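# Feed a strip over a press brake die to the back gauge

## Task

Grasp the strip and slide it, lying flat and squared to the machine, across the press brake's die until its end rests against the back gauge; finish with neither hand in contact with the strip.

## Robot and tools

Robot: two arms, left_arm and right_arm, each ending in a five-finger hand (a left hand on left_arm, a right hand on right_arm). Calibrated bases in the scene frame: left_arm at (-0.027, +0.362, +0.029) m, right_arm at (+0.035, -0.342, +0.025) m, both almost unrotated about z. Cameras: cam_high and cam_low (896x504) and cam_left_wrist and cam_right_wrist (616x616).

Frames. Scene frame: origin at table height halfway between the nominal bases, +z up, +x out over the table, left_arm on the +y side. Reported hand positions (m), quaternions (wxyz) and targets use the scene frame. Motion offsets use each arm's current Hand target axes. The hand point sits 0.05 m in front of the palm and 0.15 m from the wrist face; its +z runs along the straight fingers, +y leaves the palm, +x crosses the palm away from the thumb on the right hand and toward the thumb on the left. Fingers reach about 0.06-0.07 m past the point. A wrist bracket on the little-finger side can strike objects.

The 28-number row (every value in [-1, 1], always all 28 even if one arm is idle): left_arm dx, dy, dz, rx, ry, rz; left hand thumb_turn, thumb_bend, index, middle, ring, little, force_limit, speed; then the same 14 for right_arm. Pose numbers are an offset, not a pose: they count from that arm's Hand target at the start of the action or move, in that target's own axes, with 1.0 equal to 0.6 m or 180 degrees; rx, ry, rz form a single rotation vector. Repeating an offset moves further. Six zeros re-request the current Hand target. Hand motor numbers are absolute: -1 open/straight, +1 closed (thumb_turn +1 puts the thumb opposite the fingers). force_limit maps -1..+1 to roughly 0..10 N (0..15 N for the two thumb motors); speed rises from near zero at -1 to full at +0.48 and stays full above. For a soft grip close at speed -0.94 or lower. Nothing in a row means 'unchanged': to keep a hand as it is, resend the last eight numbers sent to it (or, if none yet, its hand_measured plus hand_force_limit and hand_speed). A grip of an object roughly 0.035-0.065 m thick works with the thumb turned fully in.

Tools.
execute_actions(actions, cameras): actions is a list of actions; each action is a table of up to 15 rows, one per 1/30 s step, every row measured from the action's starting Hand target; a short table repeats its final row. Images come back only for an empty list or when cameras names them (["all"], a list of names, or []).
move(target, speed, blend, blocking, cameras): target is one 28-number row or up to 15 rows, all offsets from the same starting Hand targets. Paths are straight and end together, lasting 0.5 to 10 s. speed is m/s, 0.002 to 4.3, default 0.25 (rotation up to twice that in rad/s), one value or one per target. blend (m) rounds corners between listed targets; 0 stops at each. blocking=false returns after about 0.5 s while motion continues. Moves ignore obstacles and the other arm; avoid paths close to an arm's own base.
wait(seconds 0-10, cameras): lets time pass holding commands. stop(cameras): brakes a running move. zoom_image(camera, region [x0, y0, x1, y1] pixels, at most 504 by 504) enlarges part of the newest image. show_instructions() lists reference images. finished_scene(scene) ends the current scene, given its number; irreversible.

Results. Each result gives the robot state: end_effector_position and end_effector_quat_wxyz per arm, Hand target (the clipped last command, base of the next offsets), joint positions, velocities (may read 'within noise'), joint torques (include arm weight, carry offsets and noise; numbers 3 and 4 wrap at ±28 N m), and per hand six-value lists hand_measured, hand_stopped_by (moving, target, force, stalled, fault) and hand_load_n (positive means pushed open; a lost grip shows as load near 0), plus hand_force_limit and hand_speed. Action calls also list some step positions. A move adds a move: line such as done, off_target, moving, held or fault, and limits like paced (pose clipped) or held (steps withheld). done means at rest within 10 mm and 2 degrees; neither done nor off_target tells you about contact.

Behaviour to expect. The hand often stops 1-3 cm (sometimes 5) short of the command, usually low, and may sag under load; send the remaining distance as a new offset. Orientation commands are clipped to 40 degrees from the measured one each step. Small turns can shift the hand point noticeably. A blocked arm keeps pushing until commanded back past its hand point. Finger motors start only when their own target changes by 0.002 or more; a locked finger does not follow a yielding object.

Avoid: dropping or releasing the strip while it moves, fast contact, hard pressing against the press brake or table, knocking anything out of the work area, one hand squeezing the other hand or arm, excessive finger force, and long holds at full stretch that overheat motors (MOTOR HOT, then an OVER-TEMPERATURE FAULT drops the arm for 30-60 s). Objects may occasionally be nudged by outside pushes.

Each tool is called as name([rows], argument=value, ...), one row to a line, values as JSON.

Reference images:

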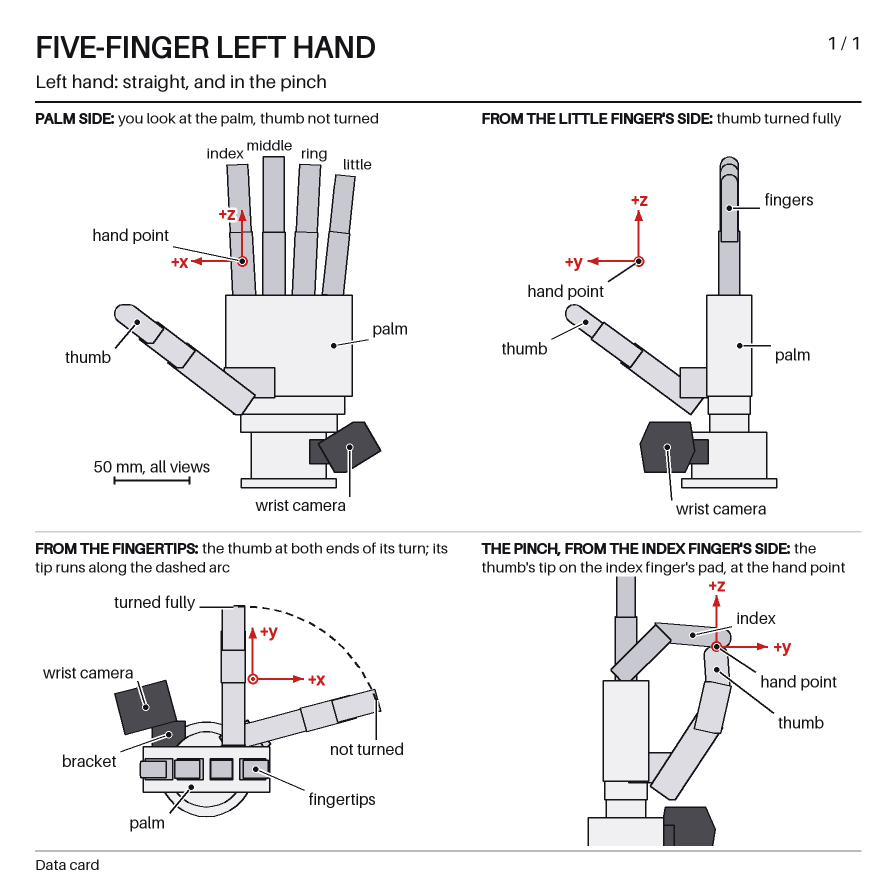

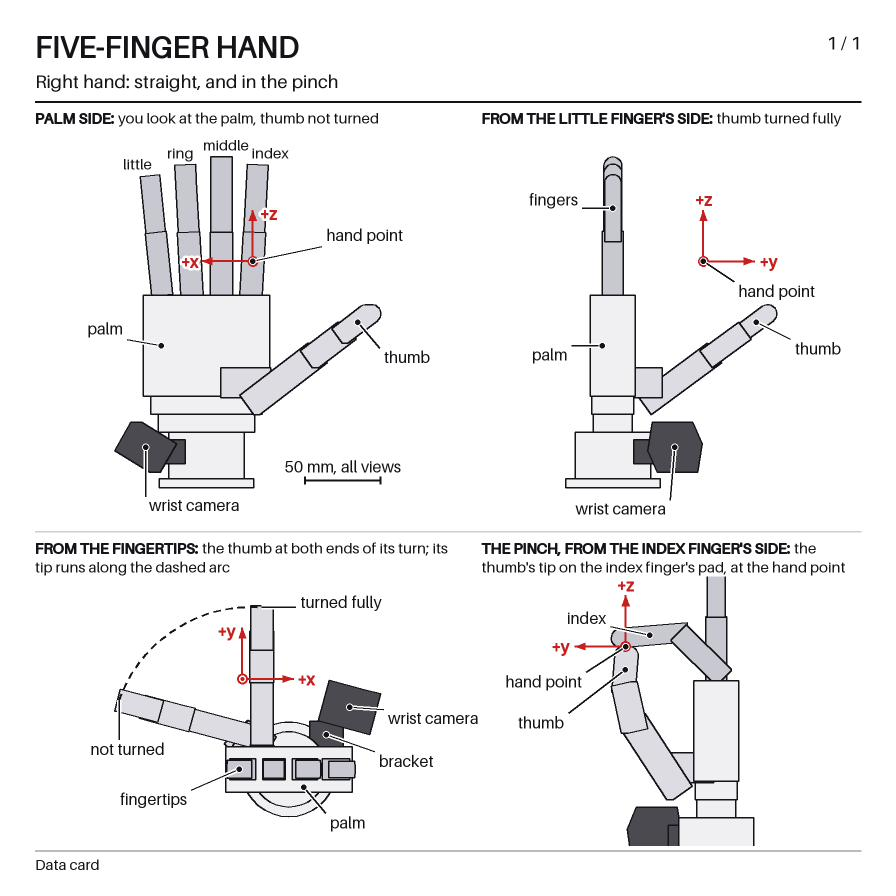

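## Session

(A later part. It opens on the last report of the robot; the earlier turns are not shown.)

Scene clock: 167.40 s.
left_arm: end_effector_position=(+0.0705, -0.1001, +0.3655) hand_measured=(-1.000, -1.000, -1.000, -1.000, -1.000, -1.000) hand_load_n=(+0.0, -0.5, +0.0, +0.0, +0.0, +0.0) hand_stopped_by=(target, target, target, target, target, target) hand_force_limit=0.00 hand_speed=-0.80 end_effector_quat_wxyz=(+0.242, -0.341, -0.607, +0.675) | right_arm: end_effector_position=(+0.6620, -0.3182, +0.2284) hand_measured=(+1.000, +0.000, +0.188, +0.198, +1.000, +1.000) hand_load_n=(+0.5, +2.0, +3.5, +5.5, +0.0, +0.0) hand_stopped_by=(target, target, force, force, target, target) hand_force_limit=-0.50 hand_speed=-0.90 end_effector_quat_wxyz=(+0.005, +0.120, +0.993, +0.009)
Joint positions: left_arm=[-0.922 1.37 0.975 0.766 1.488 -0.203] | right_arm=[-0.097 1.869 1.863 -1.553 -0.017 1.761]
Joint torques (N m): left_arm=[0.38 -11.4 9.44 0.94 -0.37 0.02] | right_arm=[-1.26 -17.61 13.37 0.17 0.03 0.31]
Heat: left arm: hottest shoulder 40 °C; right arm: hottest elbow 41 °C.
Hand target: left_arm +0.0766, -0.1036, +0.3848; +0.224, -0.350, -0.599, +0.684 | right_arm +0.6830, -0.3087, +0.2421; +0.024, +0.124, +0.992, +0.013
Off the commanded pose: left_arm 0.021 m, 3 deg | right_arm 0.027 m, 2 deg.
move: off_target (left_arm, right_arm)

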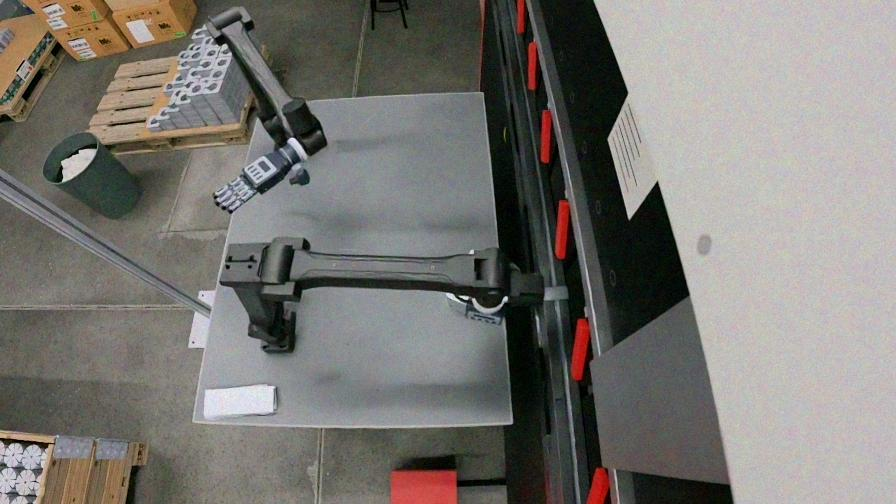

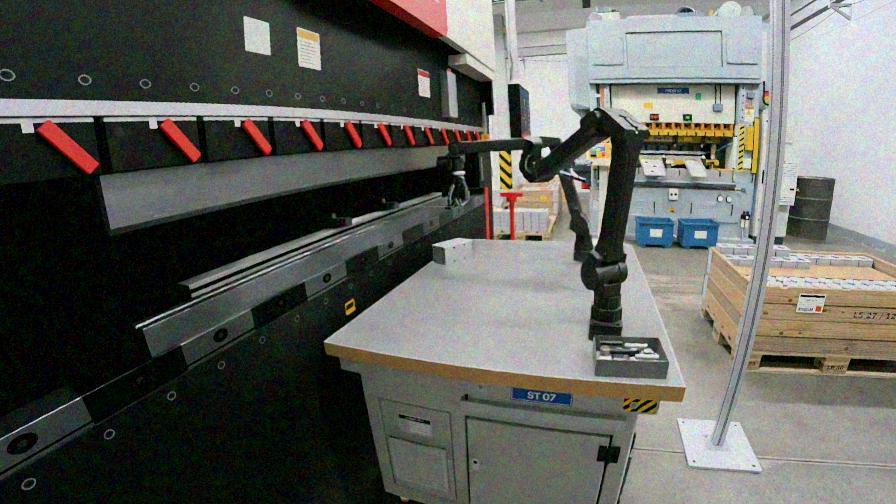

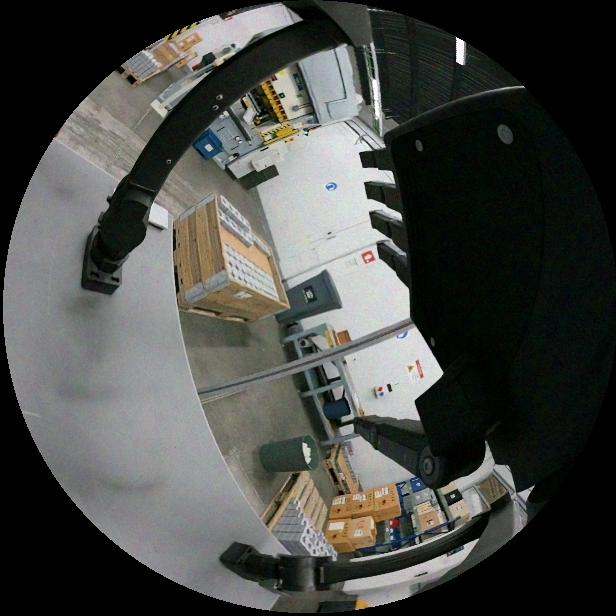

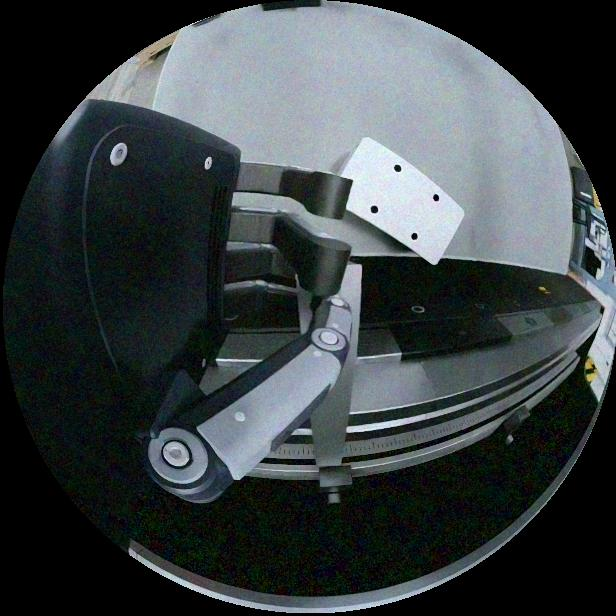

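move([
  [0,0,0,0,0,0,-1,-1,-1,-1,-1,-1,0,-0.8,-0.0136,0.0275,0,0,0,0.011,1,0.0,0.7,0.7,1,1,-0.5,-0.9],
], cameras=["cam_high","cam_low","cam_right_wrist"], speed=0.05)

zoom_image(camera="cam_right_wrist", region=[300, 430, 370, 510])

zoom_image(camera="cam_low", region=[370, 130, 470, 230])

zoom_image(camera="cam_high", region=[510, 240, 610, 340])

Scene clock: 171.60 s.
left_arm: end_effector_position=(+0.0705, -0.1001, +0.3655) hand_measured=(-1.000, -1.000, -1.000, -1.000, -1.000, -1.000) hand_load_n=(+0.0, +0.0, +0.0, +0.0, +0.0, +0.0) hand_stopped_by=(target, target, target, target, target, target) hand_force_limit=0.00 hand_speed=-0.80 end_effector_quat_wxyz=(+0.242, -0.341, -0.607, +0.675) | right_arm: end_effector_position=(+0.6747, -0.3047, +0.2294) hand_measured=(+1.000, +0.000, +0.188, +0.198, +1.000, +1.000) hand_load_n=(+0.0, +2.0, +4.0, +5.5, +0.0, +0.0) hand_stopped_by=(target, target, force, force, target, target) hand_force_limit=-0.50 hand_speed=-0.90 end_effector_quat_wxyz=(+0.004, +0.143, +0.990, +0.008)
Joint positions: left_arm=[-0.922 1.37 0.975 0.766 1.488 -0.203] | right_arm=[-0.069 1.899 1.909 -1.57 -0.016 1.834]
Joint torques (N m): left_arm=[0.73 -11.34 9.54 0.98 -0.35 0.03] | right_arm=[-1.38 -18.02 13.39 0.14 0.05 0.3]
Heat: left arm: hottest shoulder 40 °C; right arm: hottest elbow 41 °C.
Hand target: left_arm +0.0766, -0.1036, +0.3848; +0.224, -0.350, -0.599, +0.684 | right_arm +0.6949, -0.2947, +0.2430; +0.024, +0.141, +0.990, +0.014
Off the commanded pose: left_arm 0.021 m, 3 deg | right_arm 0.026 m, 2 deg.
move: off_target (left_arm, right_arm)
Images, in order (width x height): cam_high 896x504, cam_low 896x504, cam_right_wrist 616x616.

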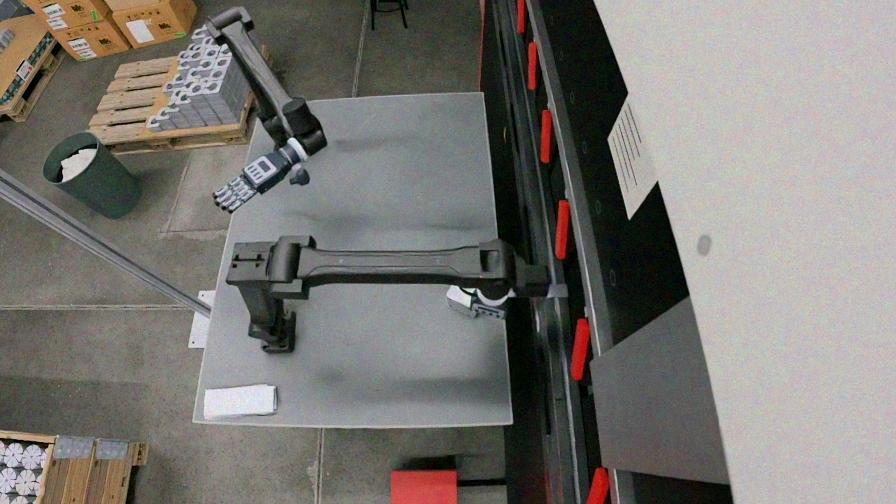

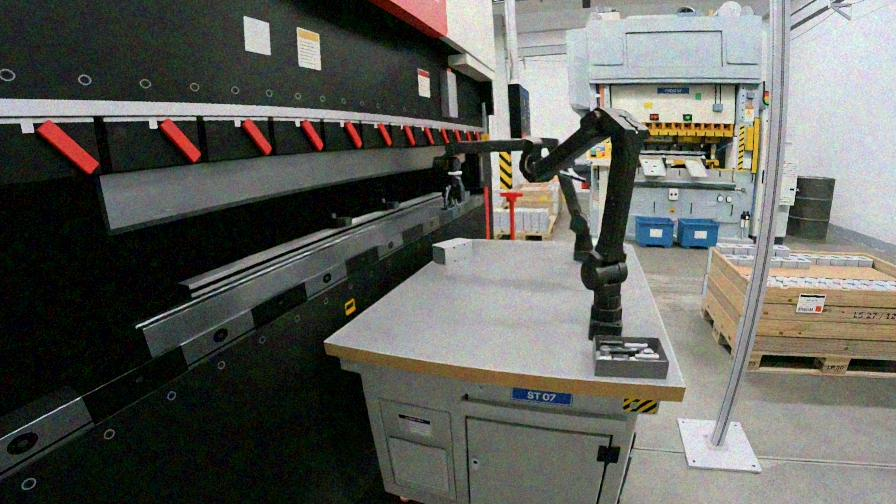

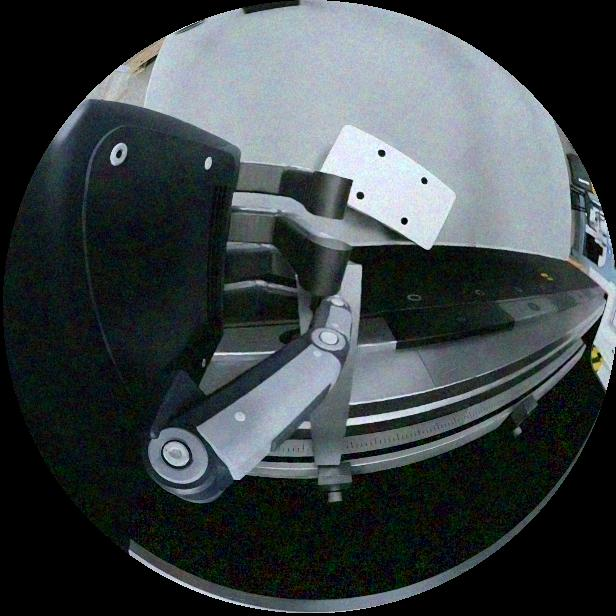

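Scaled by 6.300 from the camera's 616x616 image, which has a finer 880x880 frame.

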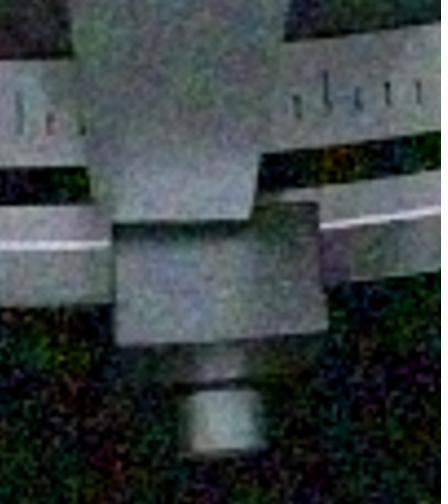

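Scaled by 5.040 from the camera's 896x504 image, which has a finer 1280x720 frame.

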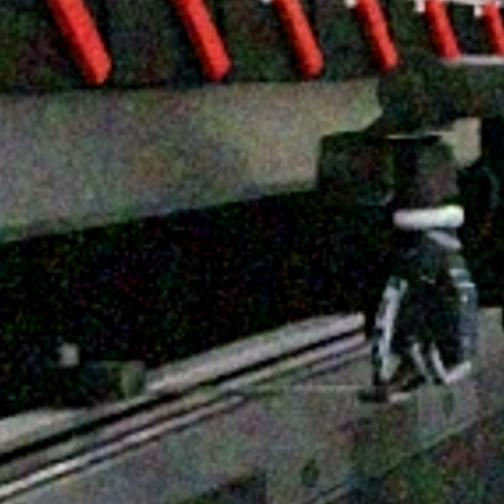

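Scaled by 5.040 from the camera's 896x504 image, which has a finer 1280x720 frame.

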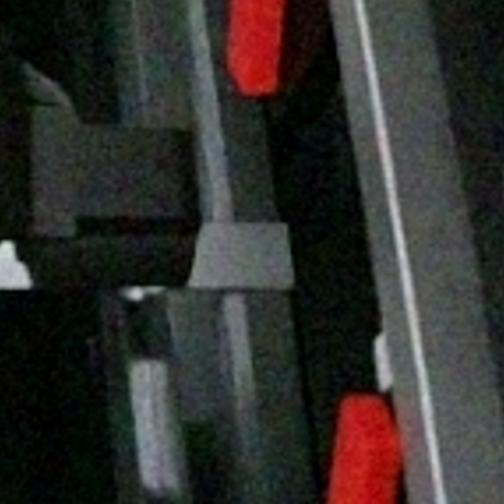

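move([
  [0,0,0,0,0,0,-1,-1,-1,-1,-1,-1,0,-0.8,-0.0125,0.017,0,0,0,0,1,0.0,0.7,0.7,1,1,-0.5,-0.9],
], cameras=["cam_high","cam_low","cam_right_wrist"], speed=0.04)

zoom_image(camera="cam_right_wrist", region=[300, 430, 370, 510])

zoom_image(camera="cam_low", region=[370, 130, 470, 230])

zoom_image(camera="cam_high", region=[510, 240, 610, 340])

Scene clock: 173.40 s.
left_arm: end_effector_position=(+0.0705, -0.1001, +0.3655) hand_measured=(-1.000, -1.000, -1.000, -1.000, -1.000, -1.000) hand_load_n=(-0.5, +0.0, +0.0, +0.0, +0.0, +0.0) hand_stopped_by=(target, target, target, target, target, target) hand_force_limit=0.00 hand_speed=-0.80 end_effector_quat_wxyz=(+0.242, -0.341, -0.607, +0.675) | right_arm: end_effector_position=(+0.6829, -0.2959, +0.2298) hand_measured=(+1.000, +0.000, +0.188, +0.198, +1.000, +1.000) hand_load_n=(-0.5, +1.5, +4.0, +5.5, +0.0, +0.0) hand_stopped_by=(target, target, force, force, target, target) hand_force_limit=-0.50 hand_speed=-0.90 end_effector_quat_wxyz=(+0.002, +0.135, +0.991, +0.008)
Joint positions: left_arm=[-0.922 1.37 0.975 0.766 1.488 -0.203] | right_arm=[-0.055 1.929 1.956 -1.592 -0.016 1.831]
Joint torques (N m): left_arm=[0.32 -11.46 9.52 0.94 -0.34 0.06] | right_arm=[-1.32 -18.43 13.59 0.28 0.06 0.33]
Heat: left arm: hottest shoulder 40 °C; right arm: hottest elbow 41 °C.
Hand target: left_arm +0.0766, -0.1036, +0.3848; +0.224, -0.350, -0.599, +0.684 | right_arm +0.7049, -0.2870, +0.2437; +0.024, +0.141, +0.990, +0.014
Off the commanded pose: left_arm 0.021 m, 3 deg | right_arm 0.028 m, 3 deg.
move: off_target (left_arm, right_arm)
Images, in order (width x height): cam_high 896x504, cam_low 896x504, cam_right_wrist 616x616.

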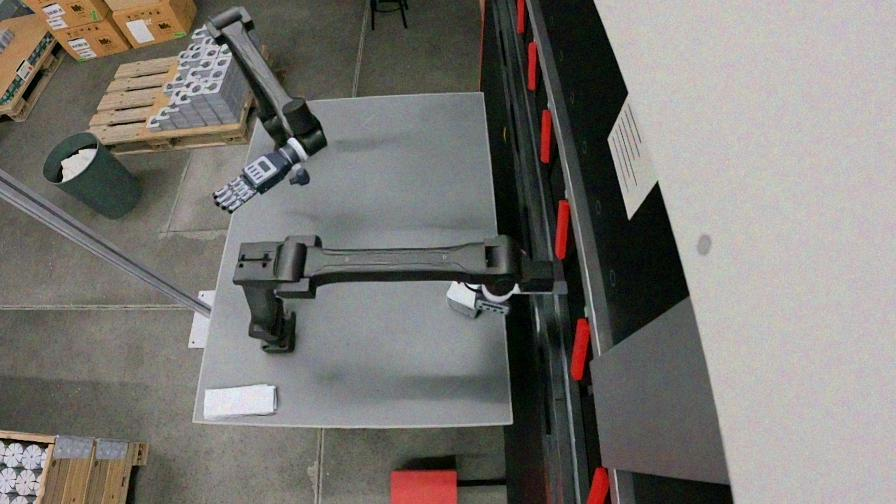

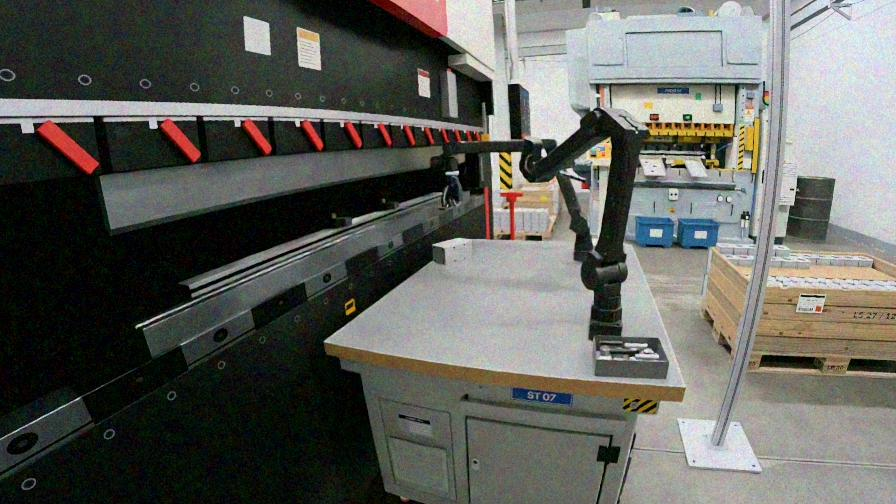

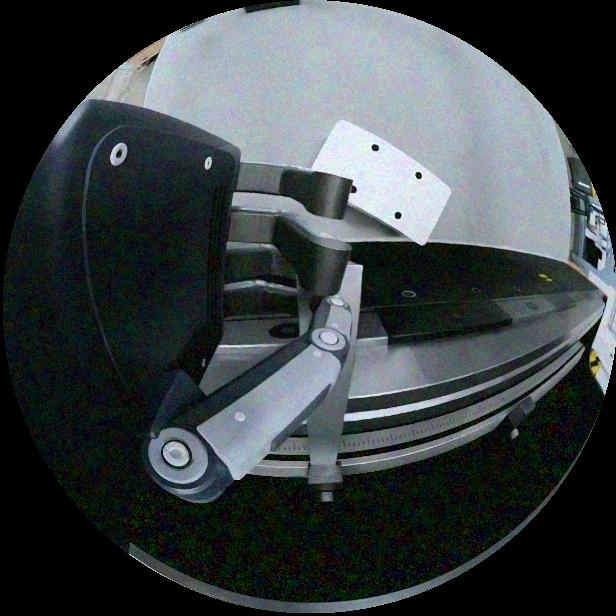

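Scaled by 6.300 from the camera's 616x616 image, which has a finer 880x880 frame.

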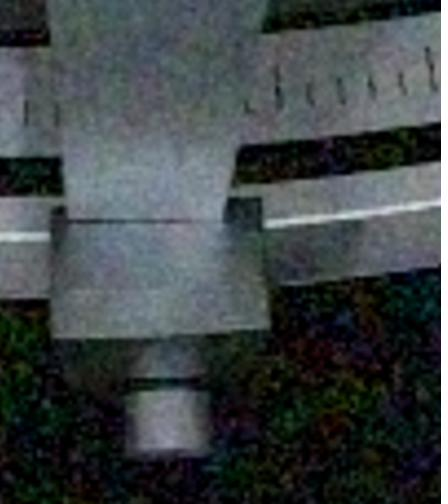

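Scaled by 5.040 from the camera's 896x504 image, which has a finer 1280x720 frame.

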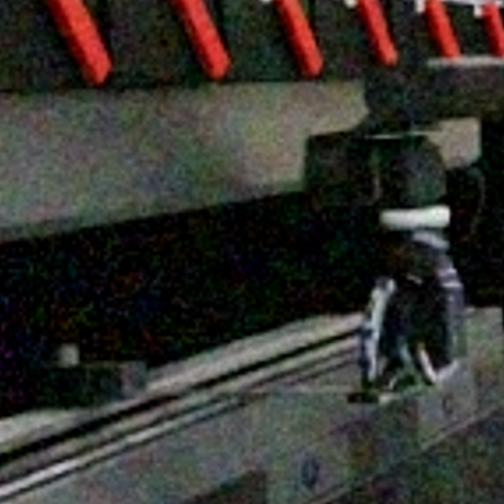

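Scaled by 5.040 from the camera's 896x504 image, which has a finer 1280x720 frame.

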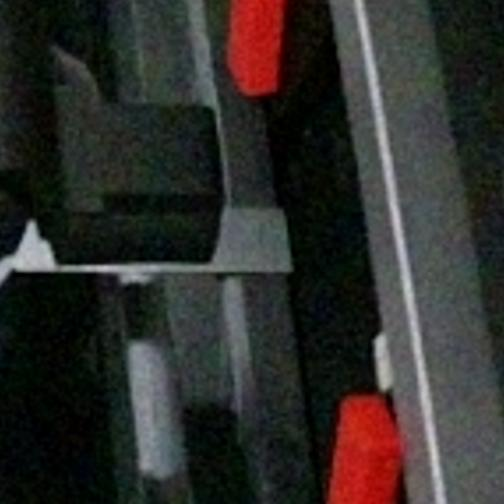

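move([
  [0,0,0,0,0,0,-1,-1,-1,-1,-1,-1,0,-0.8,-0.01,0,0,0,0,0,1,0.0,0.7,0.7,1,1,-0.5,-0.9],
], cameras=["cam_high","cam_low","cam_right_wrist"], speed=0.04)

zoom_image(camera="cam_right_wrist", region=[300, 430, 370, 510])

zoom_image(camera="cam_low", region=[370, 130, 470, 230])

zoom_image(camera="cam_high", region=[510, 240, 610, 340])

Scene clock: 175.23 s.
left_arm: end_effector_position=(+0.0705, -0.1001, +0.3655) hand_measured=(-1.000, -1.000, -1.000, -1.000, -1.000, -1.000) hand_load_n=(+0.0, +0.0, +0.0, +0.0, +0.0, +0.0) hand_stopped_by=(target, target, target, target, target, target) hand_force_limit=0.00 hand_speed=-0.80 end_effector_quat_wxyz=(+0.242, -0.341, -0.607, +0.675) | right_arm: end_effector_position=(+0.6867, -0.2959, +0.2297) hand_measured=(+1.000, +0.000, +0.188, +0.198, +1.000, +1.000) hand_load_n=(-1.0, +1.0, +3.5, +5.5, +0.0, +0.0) hand_stopped_by=(target, target, force, force, target, target) hand_force_limit=-0.50 hand_speed=-0.90 end_effector_quat_wxyz=(-0.001, +0.135, +0.991, +0.008)
Joint positions: left_arm=[-0.922 1.37 0.975 0.766 1.488 -0.203] | right_arm=[-0.055 1.946 1.982 -1.607 -0.016 1.831]
Joint torques (N m): left_arm=[0.44 -11.46 9.43 0.91 -0.35 0.02] | right_arm=[-1.55 -18.55 13.82 0.44 0.06 0.3]
Heat: left arm: hottest shoulder 40 °C; right arm: hottest elbow 42 °C.
Hand target: left_arm +0.0766, -0.1036, +0.3848; +0.224, -0.350, -0.599, +0.684 | right_arm +0.7107, -0.2887, +0.2439; +0.024, +0.141, +0.990, +0.014
Off the commanded pose: left_arm 0.021 m, 3 deg | right_arm 0.029 m, 3 deg.
move: off_target (left_arm, right_arm)
Images, in order (width x height): cam_high 896x504, cam_low 896x504, cam_right_wrist 616x616.

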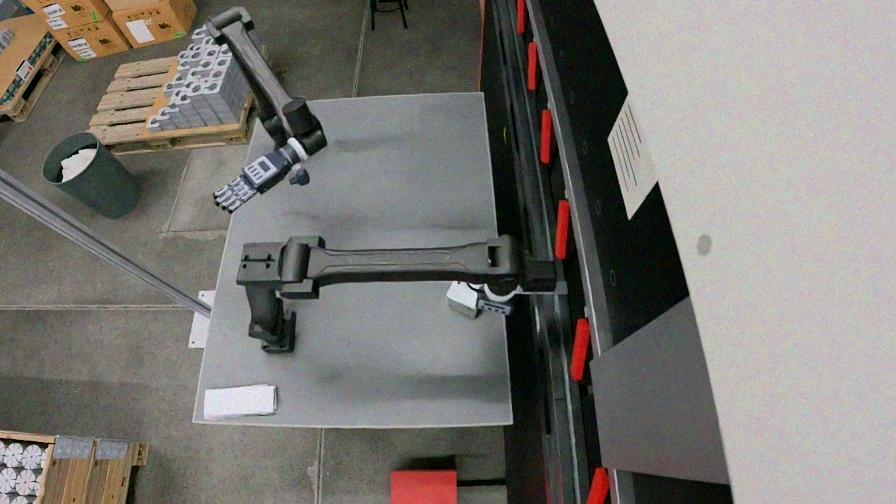

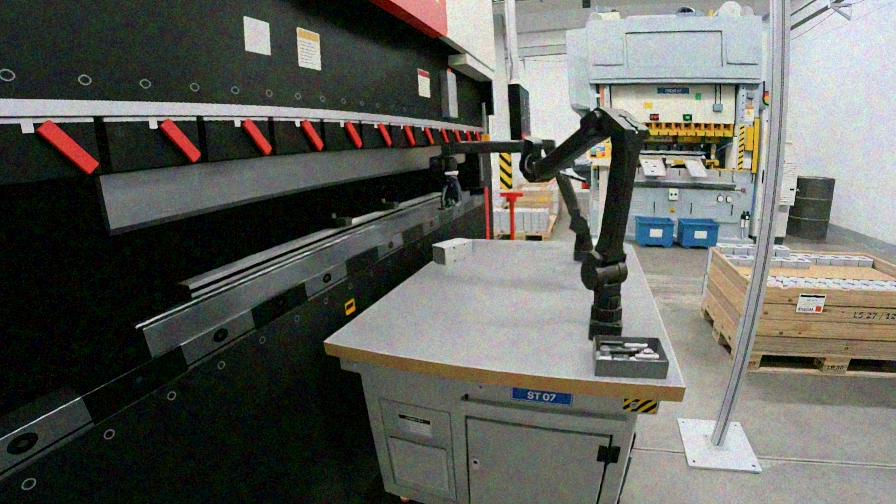

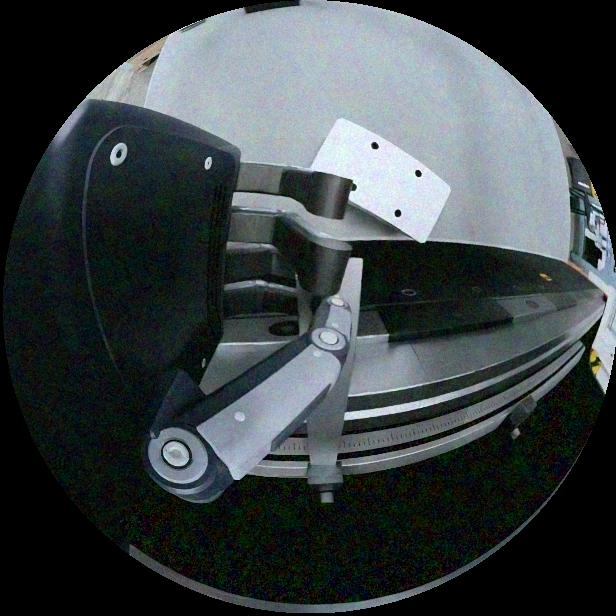

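Scaled by 6.300 from the camera's 616x616 image, which has a finer 880x880 frame.

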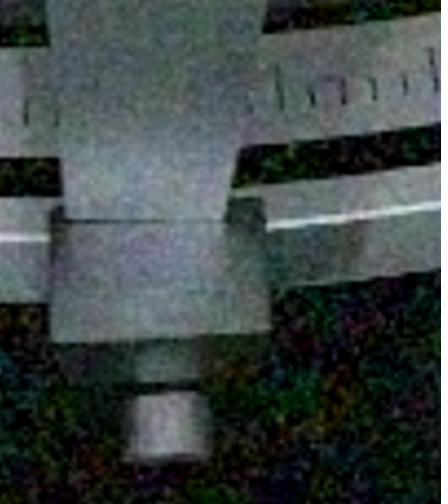

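Scaled by 5.040 from the camera's 896x504 image, which has a finer 1280x720 frame.

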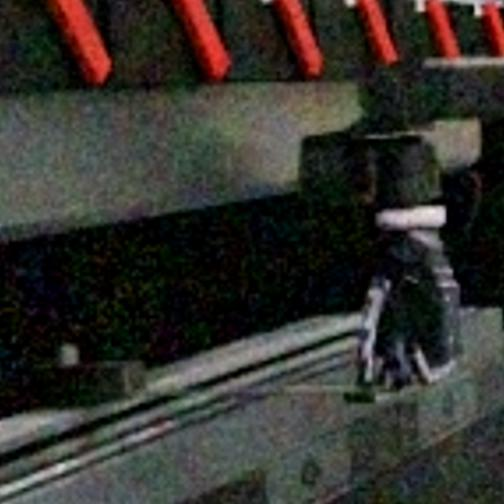

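Scaled by 5.040 from the camera's 896x504 image, which has a finer 1280x720 frame.

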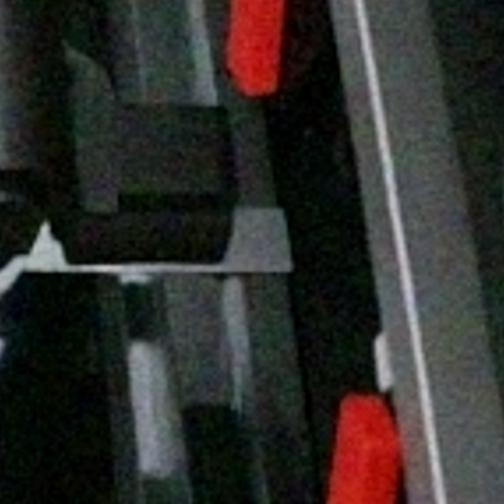

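move([
  [0,0,0,0,0,0,-1,-1,-1,-1,-1,-1,0,-0.8,0.005,0,0,0,0,0,1,-0.3,0.7,0.7,1,1,-0.5,-0.85],
], cameras=["cam_high","cam_low","cam_right_wrist"], speed=0.04)

zoom_image(camera="cam_right_wrist", region=[280, 230, 400, 350])

zoom_image(camera="cam_right_wrist", region=[270, 400, 370, 510])

zoom_image(camera="cam_low", region=[370, 130, 470, 230])

zoom_image(camera="cam_high", region=[510, 240, 610, 340])

Scene clock: 178.07 s.
left_arm: end_effector_position=(+0.0705, -0.1001, +0.3655) hand_measured=(-1.000, -1.000, -1.000, -1.000, -1.000, -1.000) hand_load_n=(-0.5, +0.0, +0.0, +0.0, +0.0, +0.0) hand_stopped_by=(target, target, target, target, target, target) hand_force_limit=0.00 hand_speed=-0.80 end_effector_quat_wxyz=(+0.242, -0.341, -0.607, +0.675) | right_arm: end_effector_position=(+0.6867, -0.2970, +0.2306) hand_measured=(+1.000, -0.300, +0.188, +0.200, +1.000, +1.000) hand_load_n=(+0.0, +0.0, +0.5, +0.5, +0.0, +0.0) hand_stopped_by=(target, target, force, force, target, target) hand_force_limit=-0.50 hand_speed=-0.85 end_effector_quat_wxyz=(+0.000, +0.137, +0.991, +0.008)
Joint positions: left_arm=[-0.922 1.37 0.975 0.766 1.488 -0.203] | right_arm=[-0.057 1.945 1.982 -1.607 -0.016 1.833]
Joint torques (N m): left_arm=[0.32 -11.52 9.51 0.87 -0.33 0.03] | right_arm=[-1.44 -19.14 12.86 0.57 0.06 0.31]
Heat: left arm: hottest shoulder 40 °C; right arm: hottest elbow 42 °C.
Hand target: left_arm +0.0766, -0.1036, +0.3848; +0.224, -0.350, -0.599, +0.684 | right_arm +0.7078, -0.2879, +0.2438; +0.024, +0.141, +0.990, +0.014
Off the commanded pose: left_arm 0.021 m, 3 deg | right_arm 0.026 m, 3 deg.
move: off_target (left_arm, right_arm)
Images, in order (width x height): cam_high 896x504, cam_low 896x504, cam_right_wrist 616x616.

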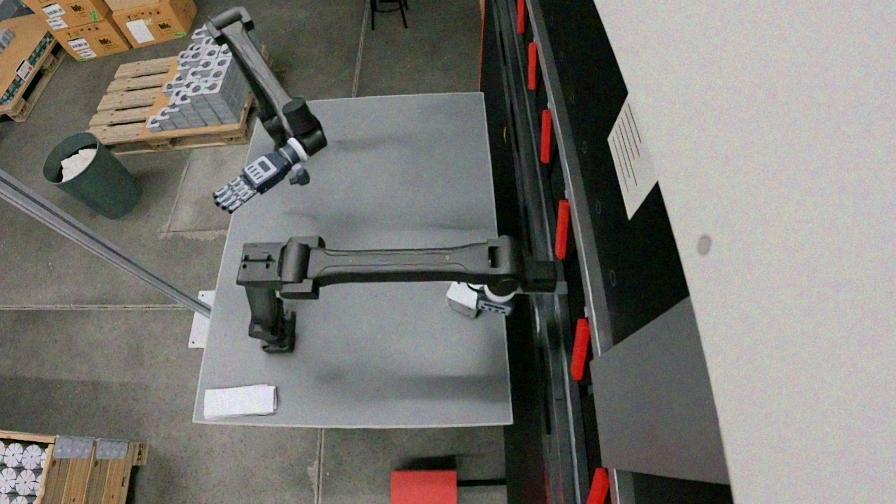

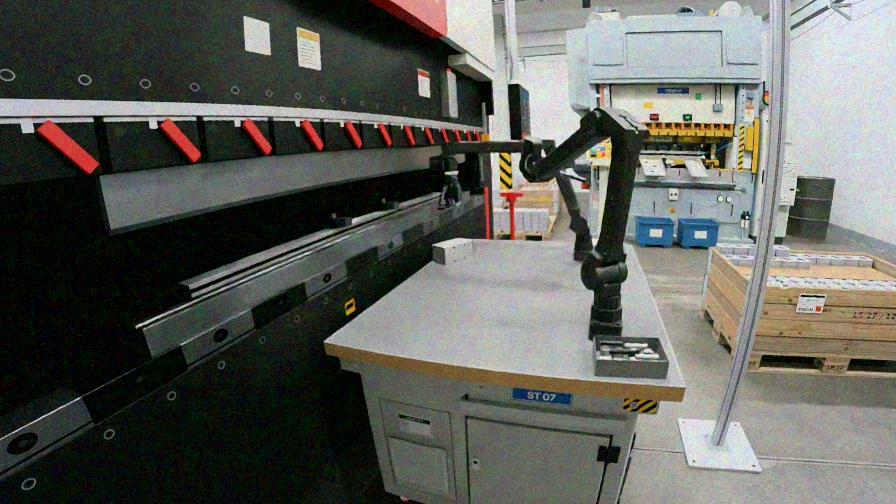

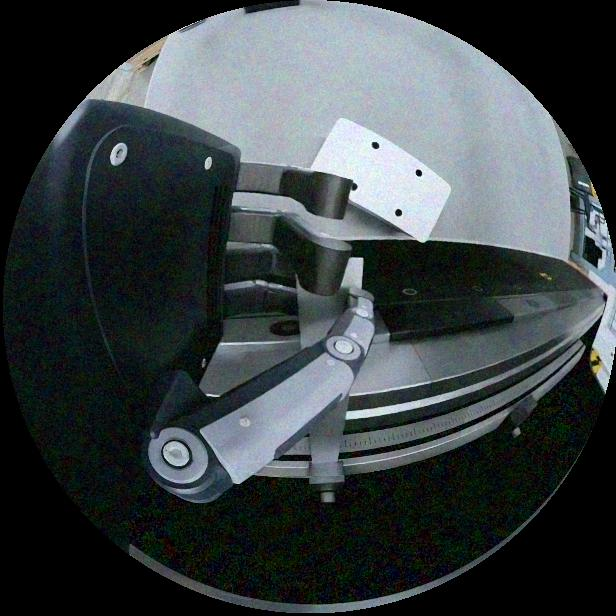

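Scaled by 4.200 from the camera's 616x616 image, which has a finer 880x880 frame.

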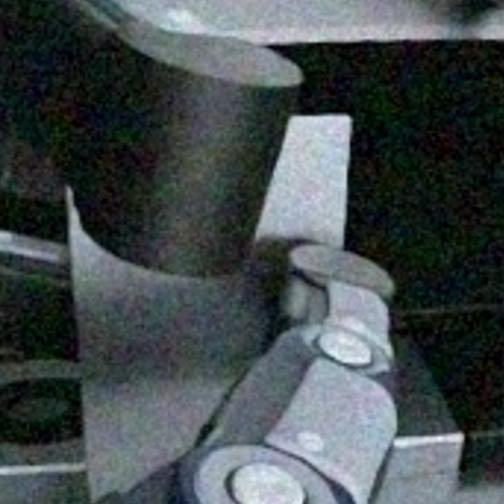

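Scaled by 4.582 from the camera's 616x616 image, which has a finer 880x880 frame.

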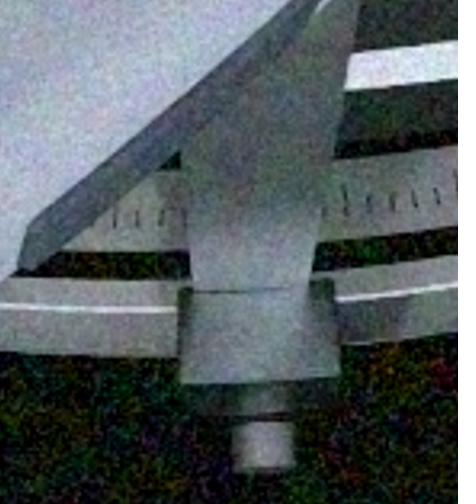

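Scaled by 5.040 from the camera's 896x504 image, which has a finer 1280x720 frame.

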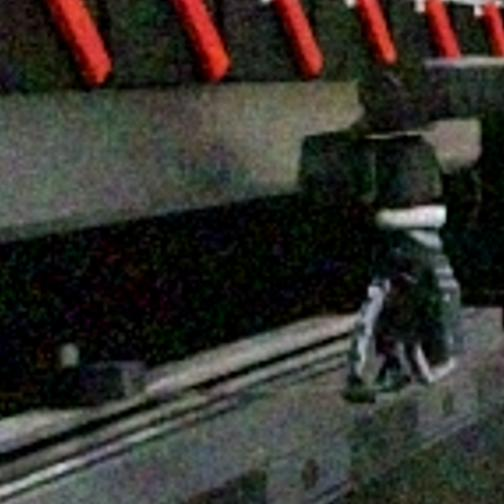

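Scaled by 5.040 from the camera's 896x504 image, which has a finer 1280x720 frame.

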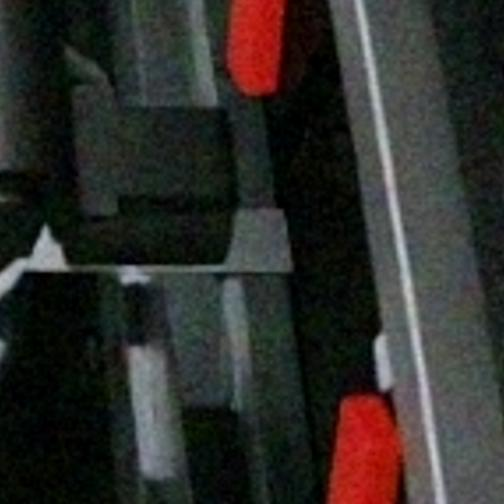

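move([
  [0,0,0,0,0,0,-1,-1,-1,-1,-1,-1,0,-0.8,0,0,0,0,0,0,1,-0.9,0.18,0.19,1,1,-0.5,-0.8],
  [0,0,0,0,0,0,-1,-1,-1,-1,-1,-1,0,-0.8,0,0,0,0,0,0,1,-0.9,-0.1,-0.1,1,1,-0.5,-0.85],
], cameras=["cam_high","cam_low","cam_right_wrist"], speed=0.04)

zoom_image(camera="cam_right_wrist", region=[280, 230, 400, 350])

zoom_image(camera="cam_right_wrist", region=[270, 400, 370, 510])

zoom_image(camera="cam_low", region=[370, 130, 470, 230])

zoom_image(camera="cam_high", region=[510, 240, 610, 340])

Scene clock: 182.30 s.
left_arm: end_effector_position=(+0.0705, -0.1001, +0.3655) hand_measured=(-1.000, -1.000, -1.000, -1.000, -1.000, -1.000) hand_load_n=(-0.5, +0.0, +0.0, +0.0, +0.0, +0.0) hand_stopped_by=(target, target, target, target, target, target) hand_force_limit=0.00 hand_speed=-0.80 end_effector_quat_wxyz=(+0.242, -0.341, -0.607, +0.675) | right_arm: end_effector_position=(+0.6867, -0.2970, +0.2306) hand_measured=(+1.000, -0.900, -0.100, -0.100, +1.000, +1.000) hand_load_n=(+0.0, +0.0, +0.0, +0.0, +0.0, +0.0) hand_stopped_by=(target, target, target, target, target, target) hand_force_limit=-0.50 hand_speed=-0.85 end_effector_quat_wxyz=(+0.000, +0.137, +0.991, +0.008)
Joint positions: left_arm=[-0.922 1.37 0.975 0.766 1.488 -0.203] | right_arm=[-0.057 1.945 1.982 -1.607 -0.016 1.833]
Joint torques (N m): left_arm=[0.32 -11.52 9.52 0.94 -0.33 0.05] | right_arm=[-1.32 -19.14 12.88 0.55 0.06 0.3]
Heat: left arm: hottest shoulder 40 °C; right arm: hottest elbow 42 °C.
Hand target: left_arm +0.0766, -0.1036, +0.3848; +0.224, -0.350, -0.599, +0.684 | right_arm +0.7078, -0.2879, +0.2438; +0.024, +0.141, +0.990, +0.014
Off the commanded pose: left_arm 0.021 m, 3 deg | right_arm 0.026 m, 3 deg.
move: off_target (left_arm, right_arm); target 2's new numbers were sent with right_arm's hand 0.026 m and 3 deg from that target
Images, in order (width x height): cam_high 896x504, cam_low 896x504, cam_right_wrist 616x616.

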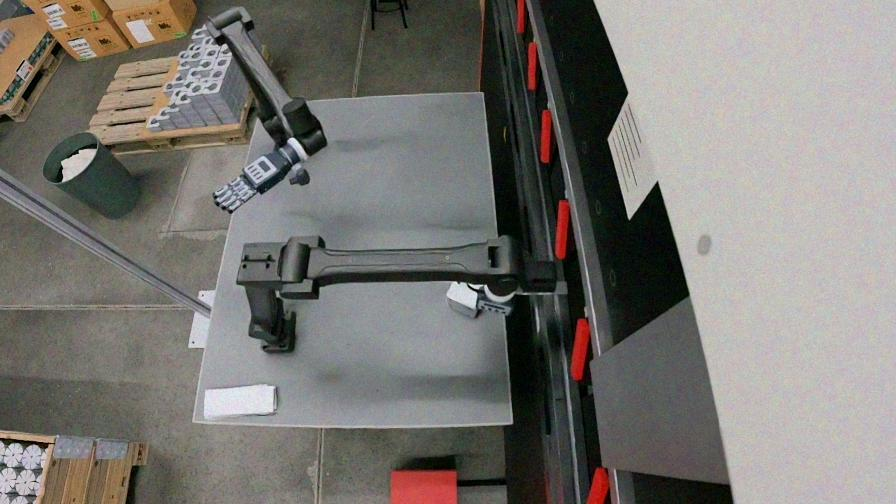

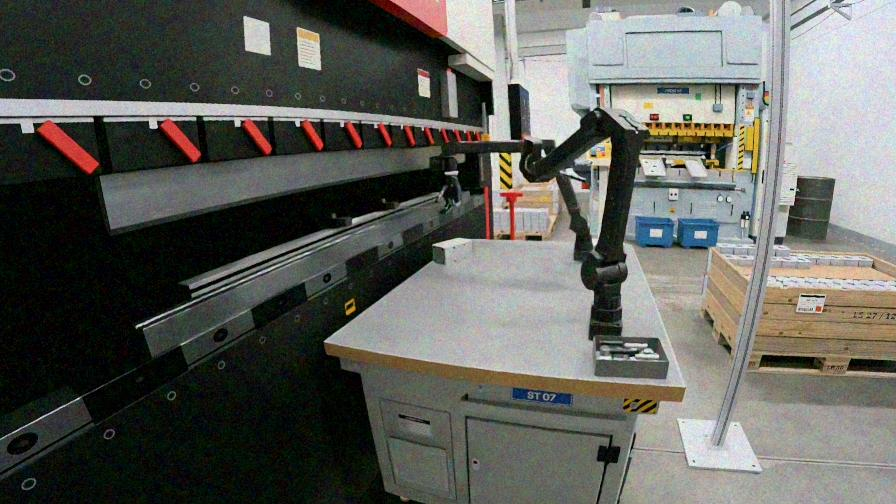

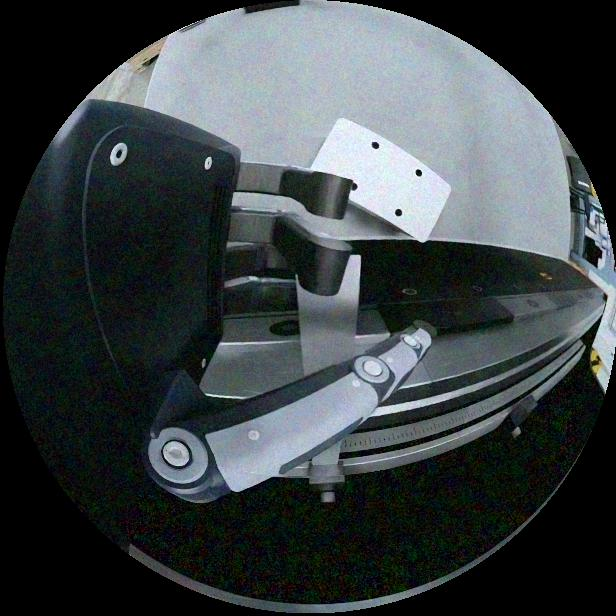

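Scaled by 4.200 from the camera's 616x616 image, which has a finer 880x880 frame.

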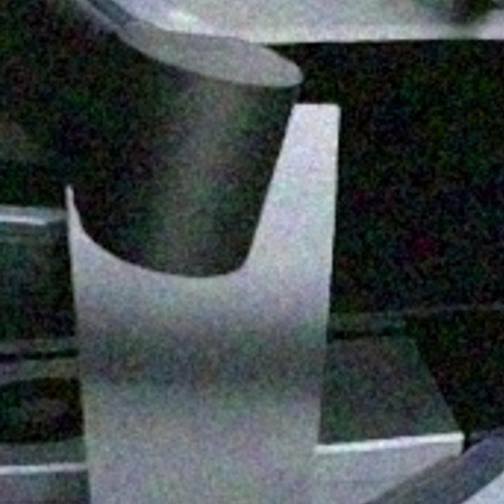

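Scaled by 4.582 from the camera's 616x616 image, which has a finer 880x880 frame.

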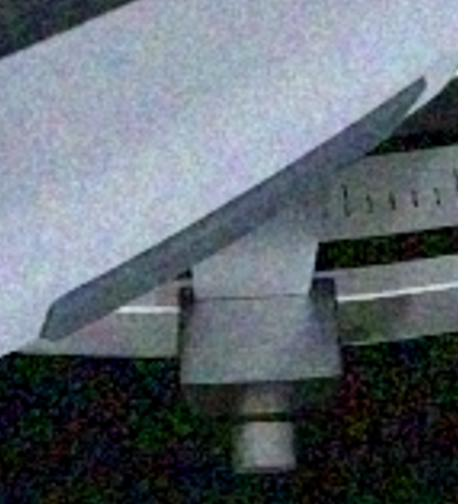

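Scaled by 5.040 from the camera's 896x504 image, which has a finer 1280x720 frame.

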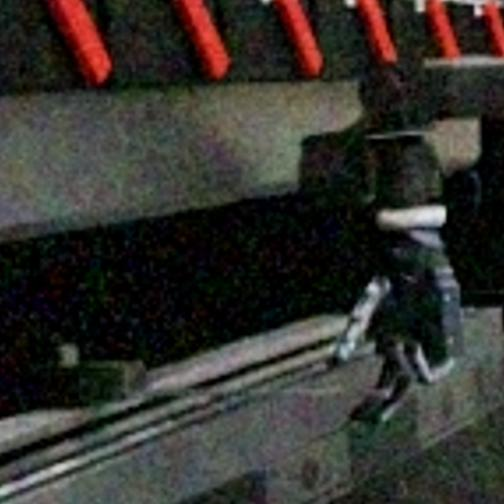

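Scaled by 5.040 from the camera's 896x504 image, which has a finer 1280x720 frame.

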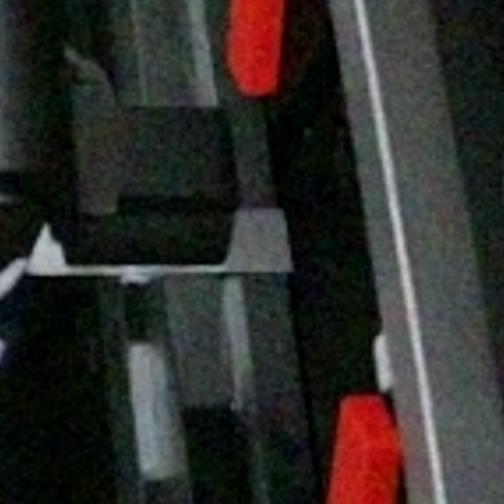

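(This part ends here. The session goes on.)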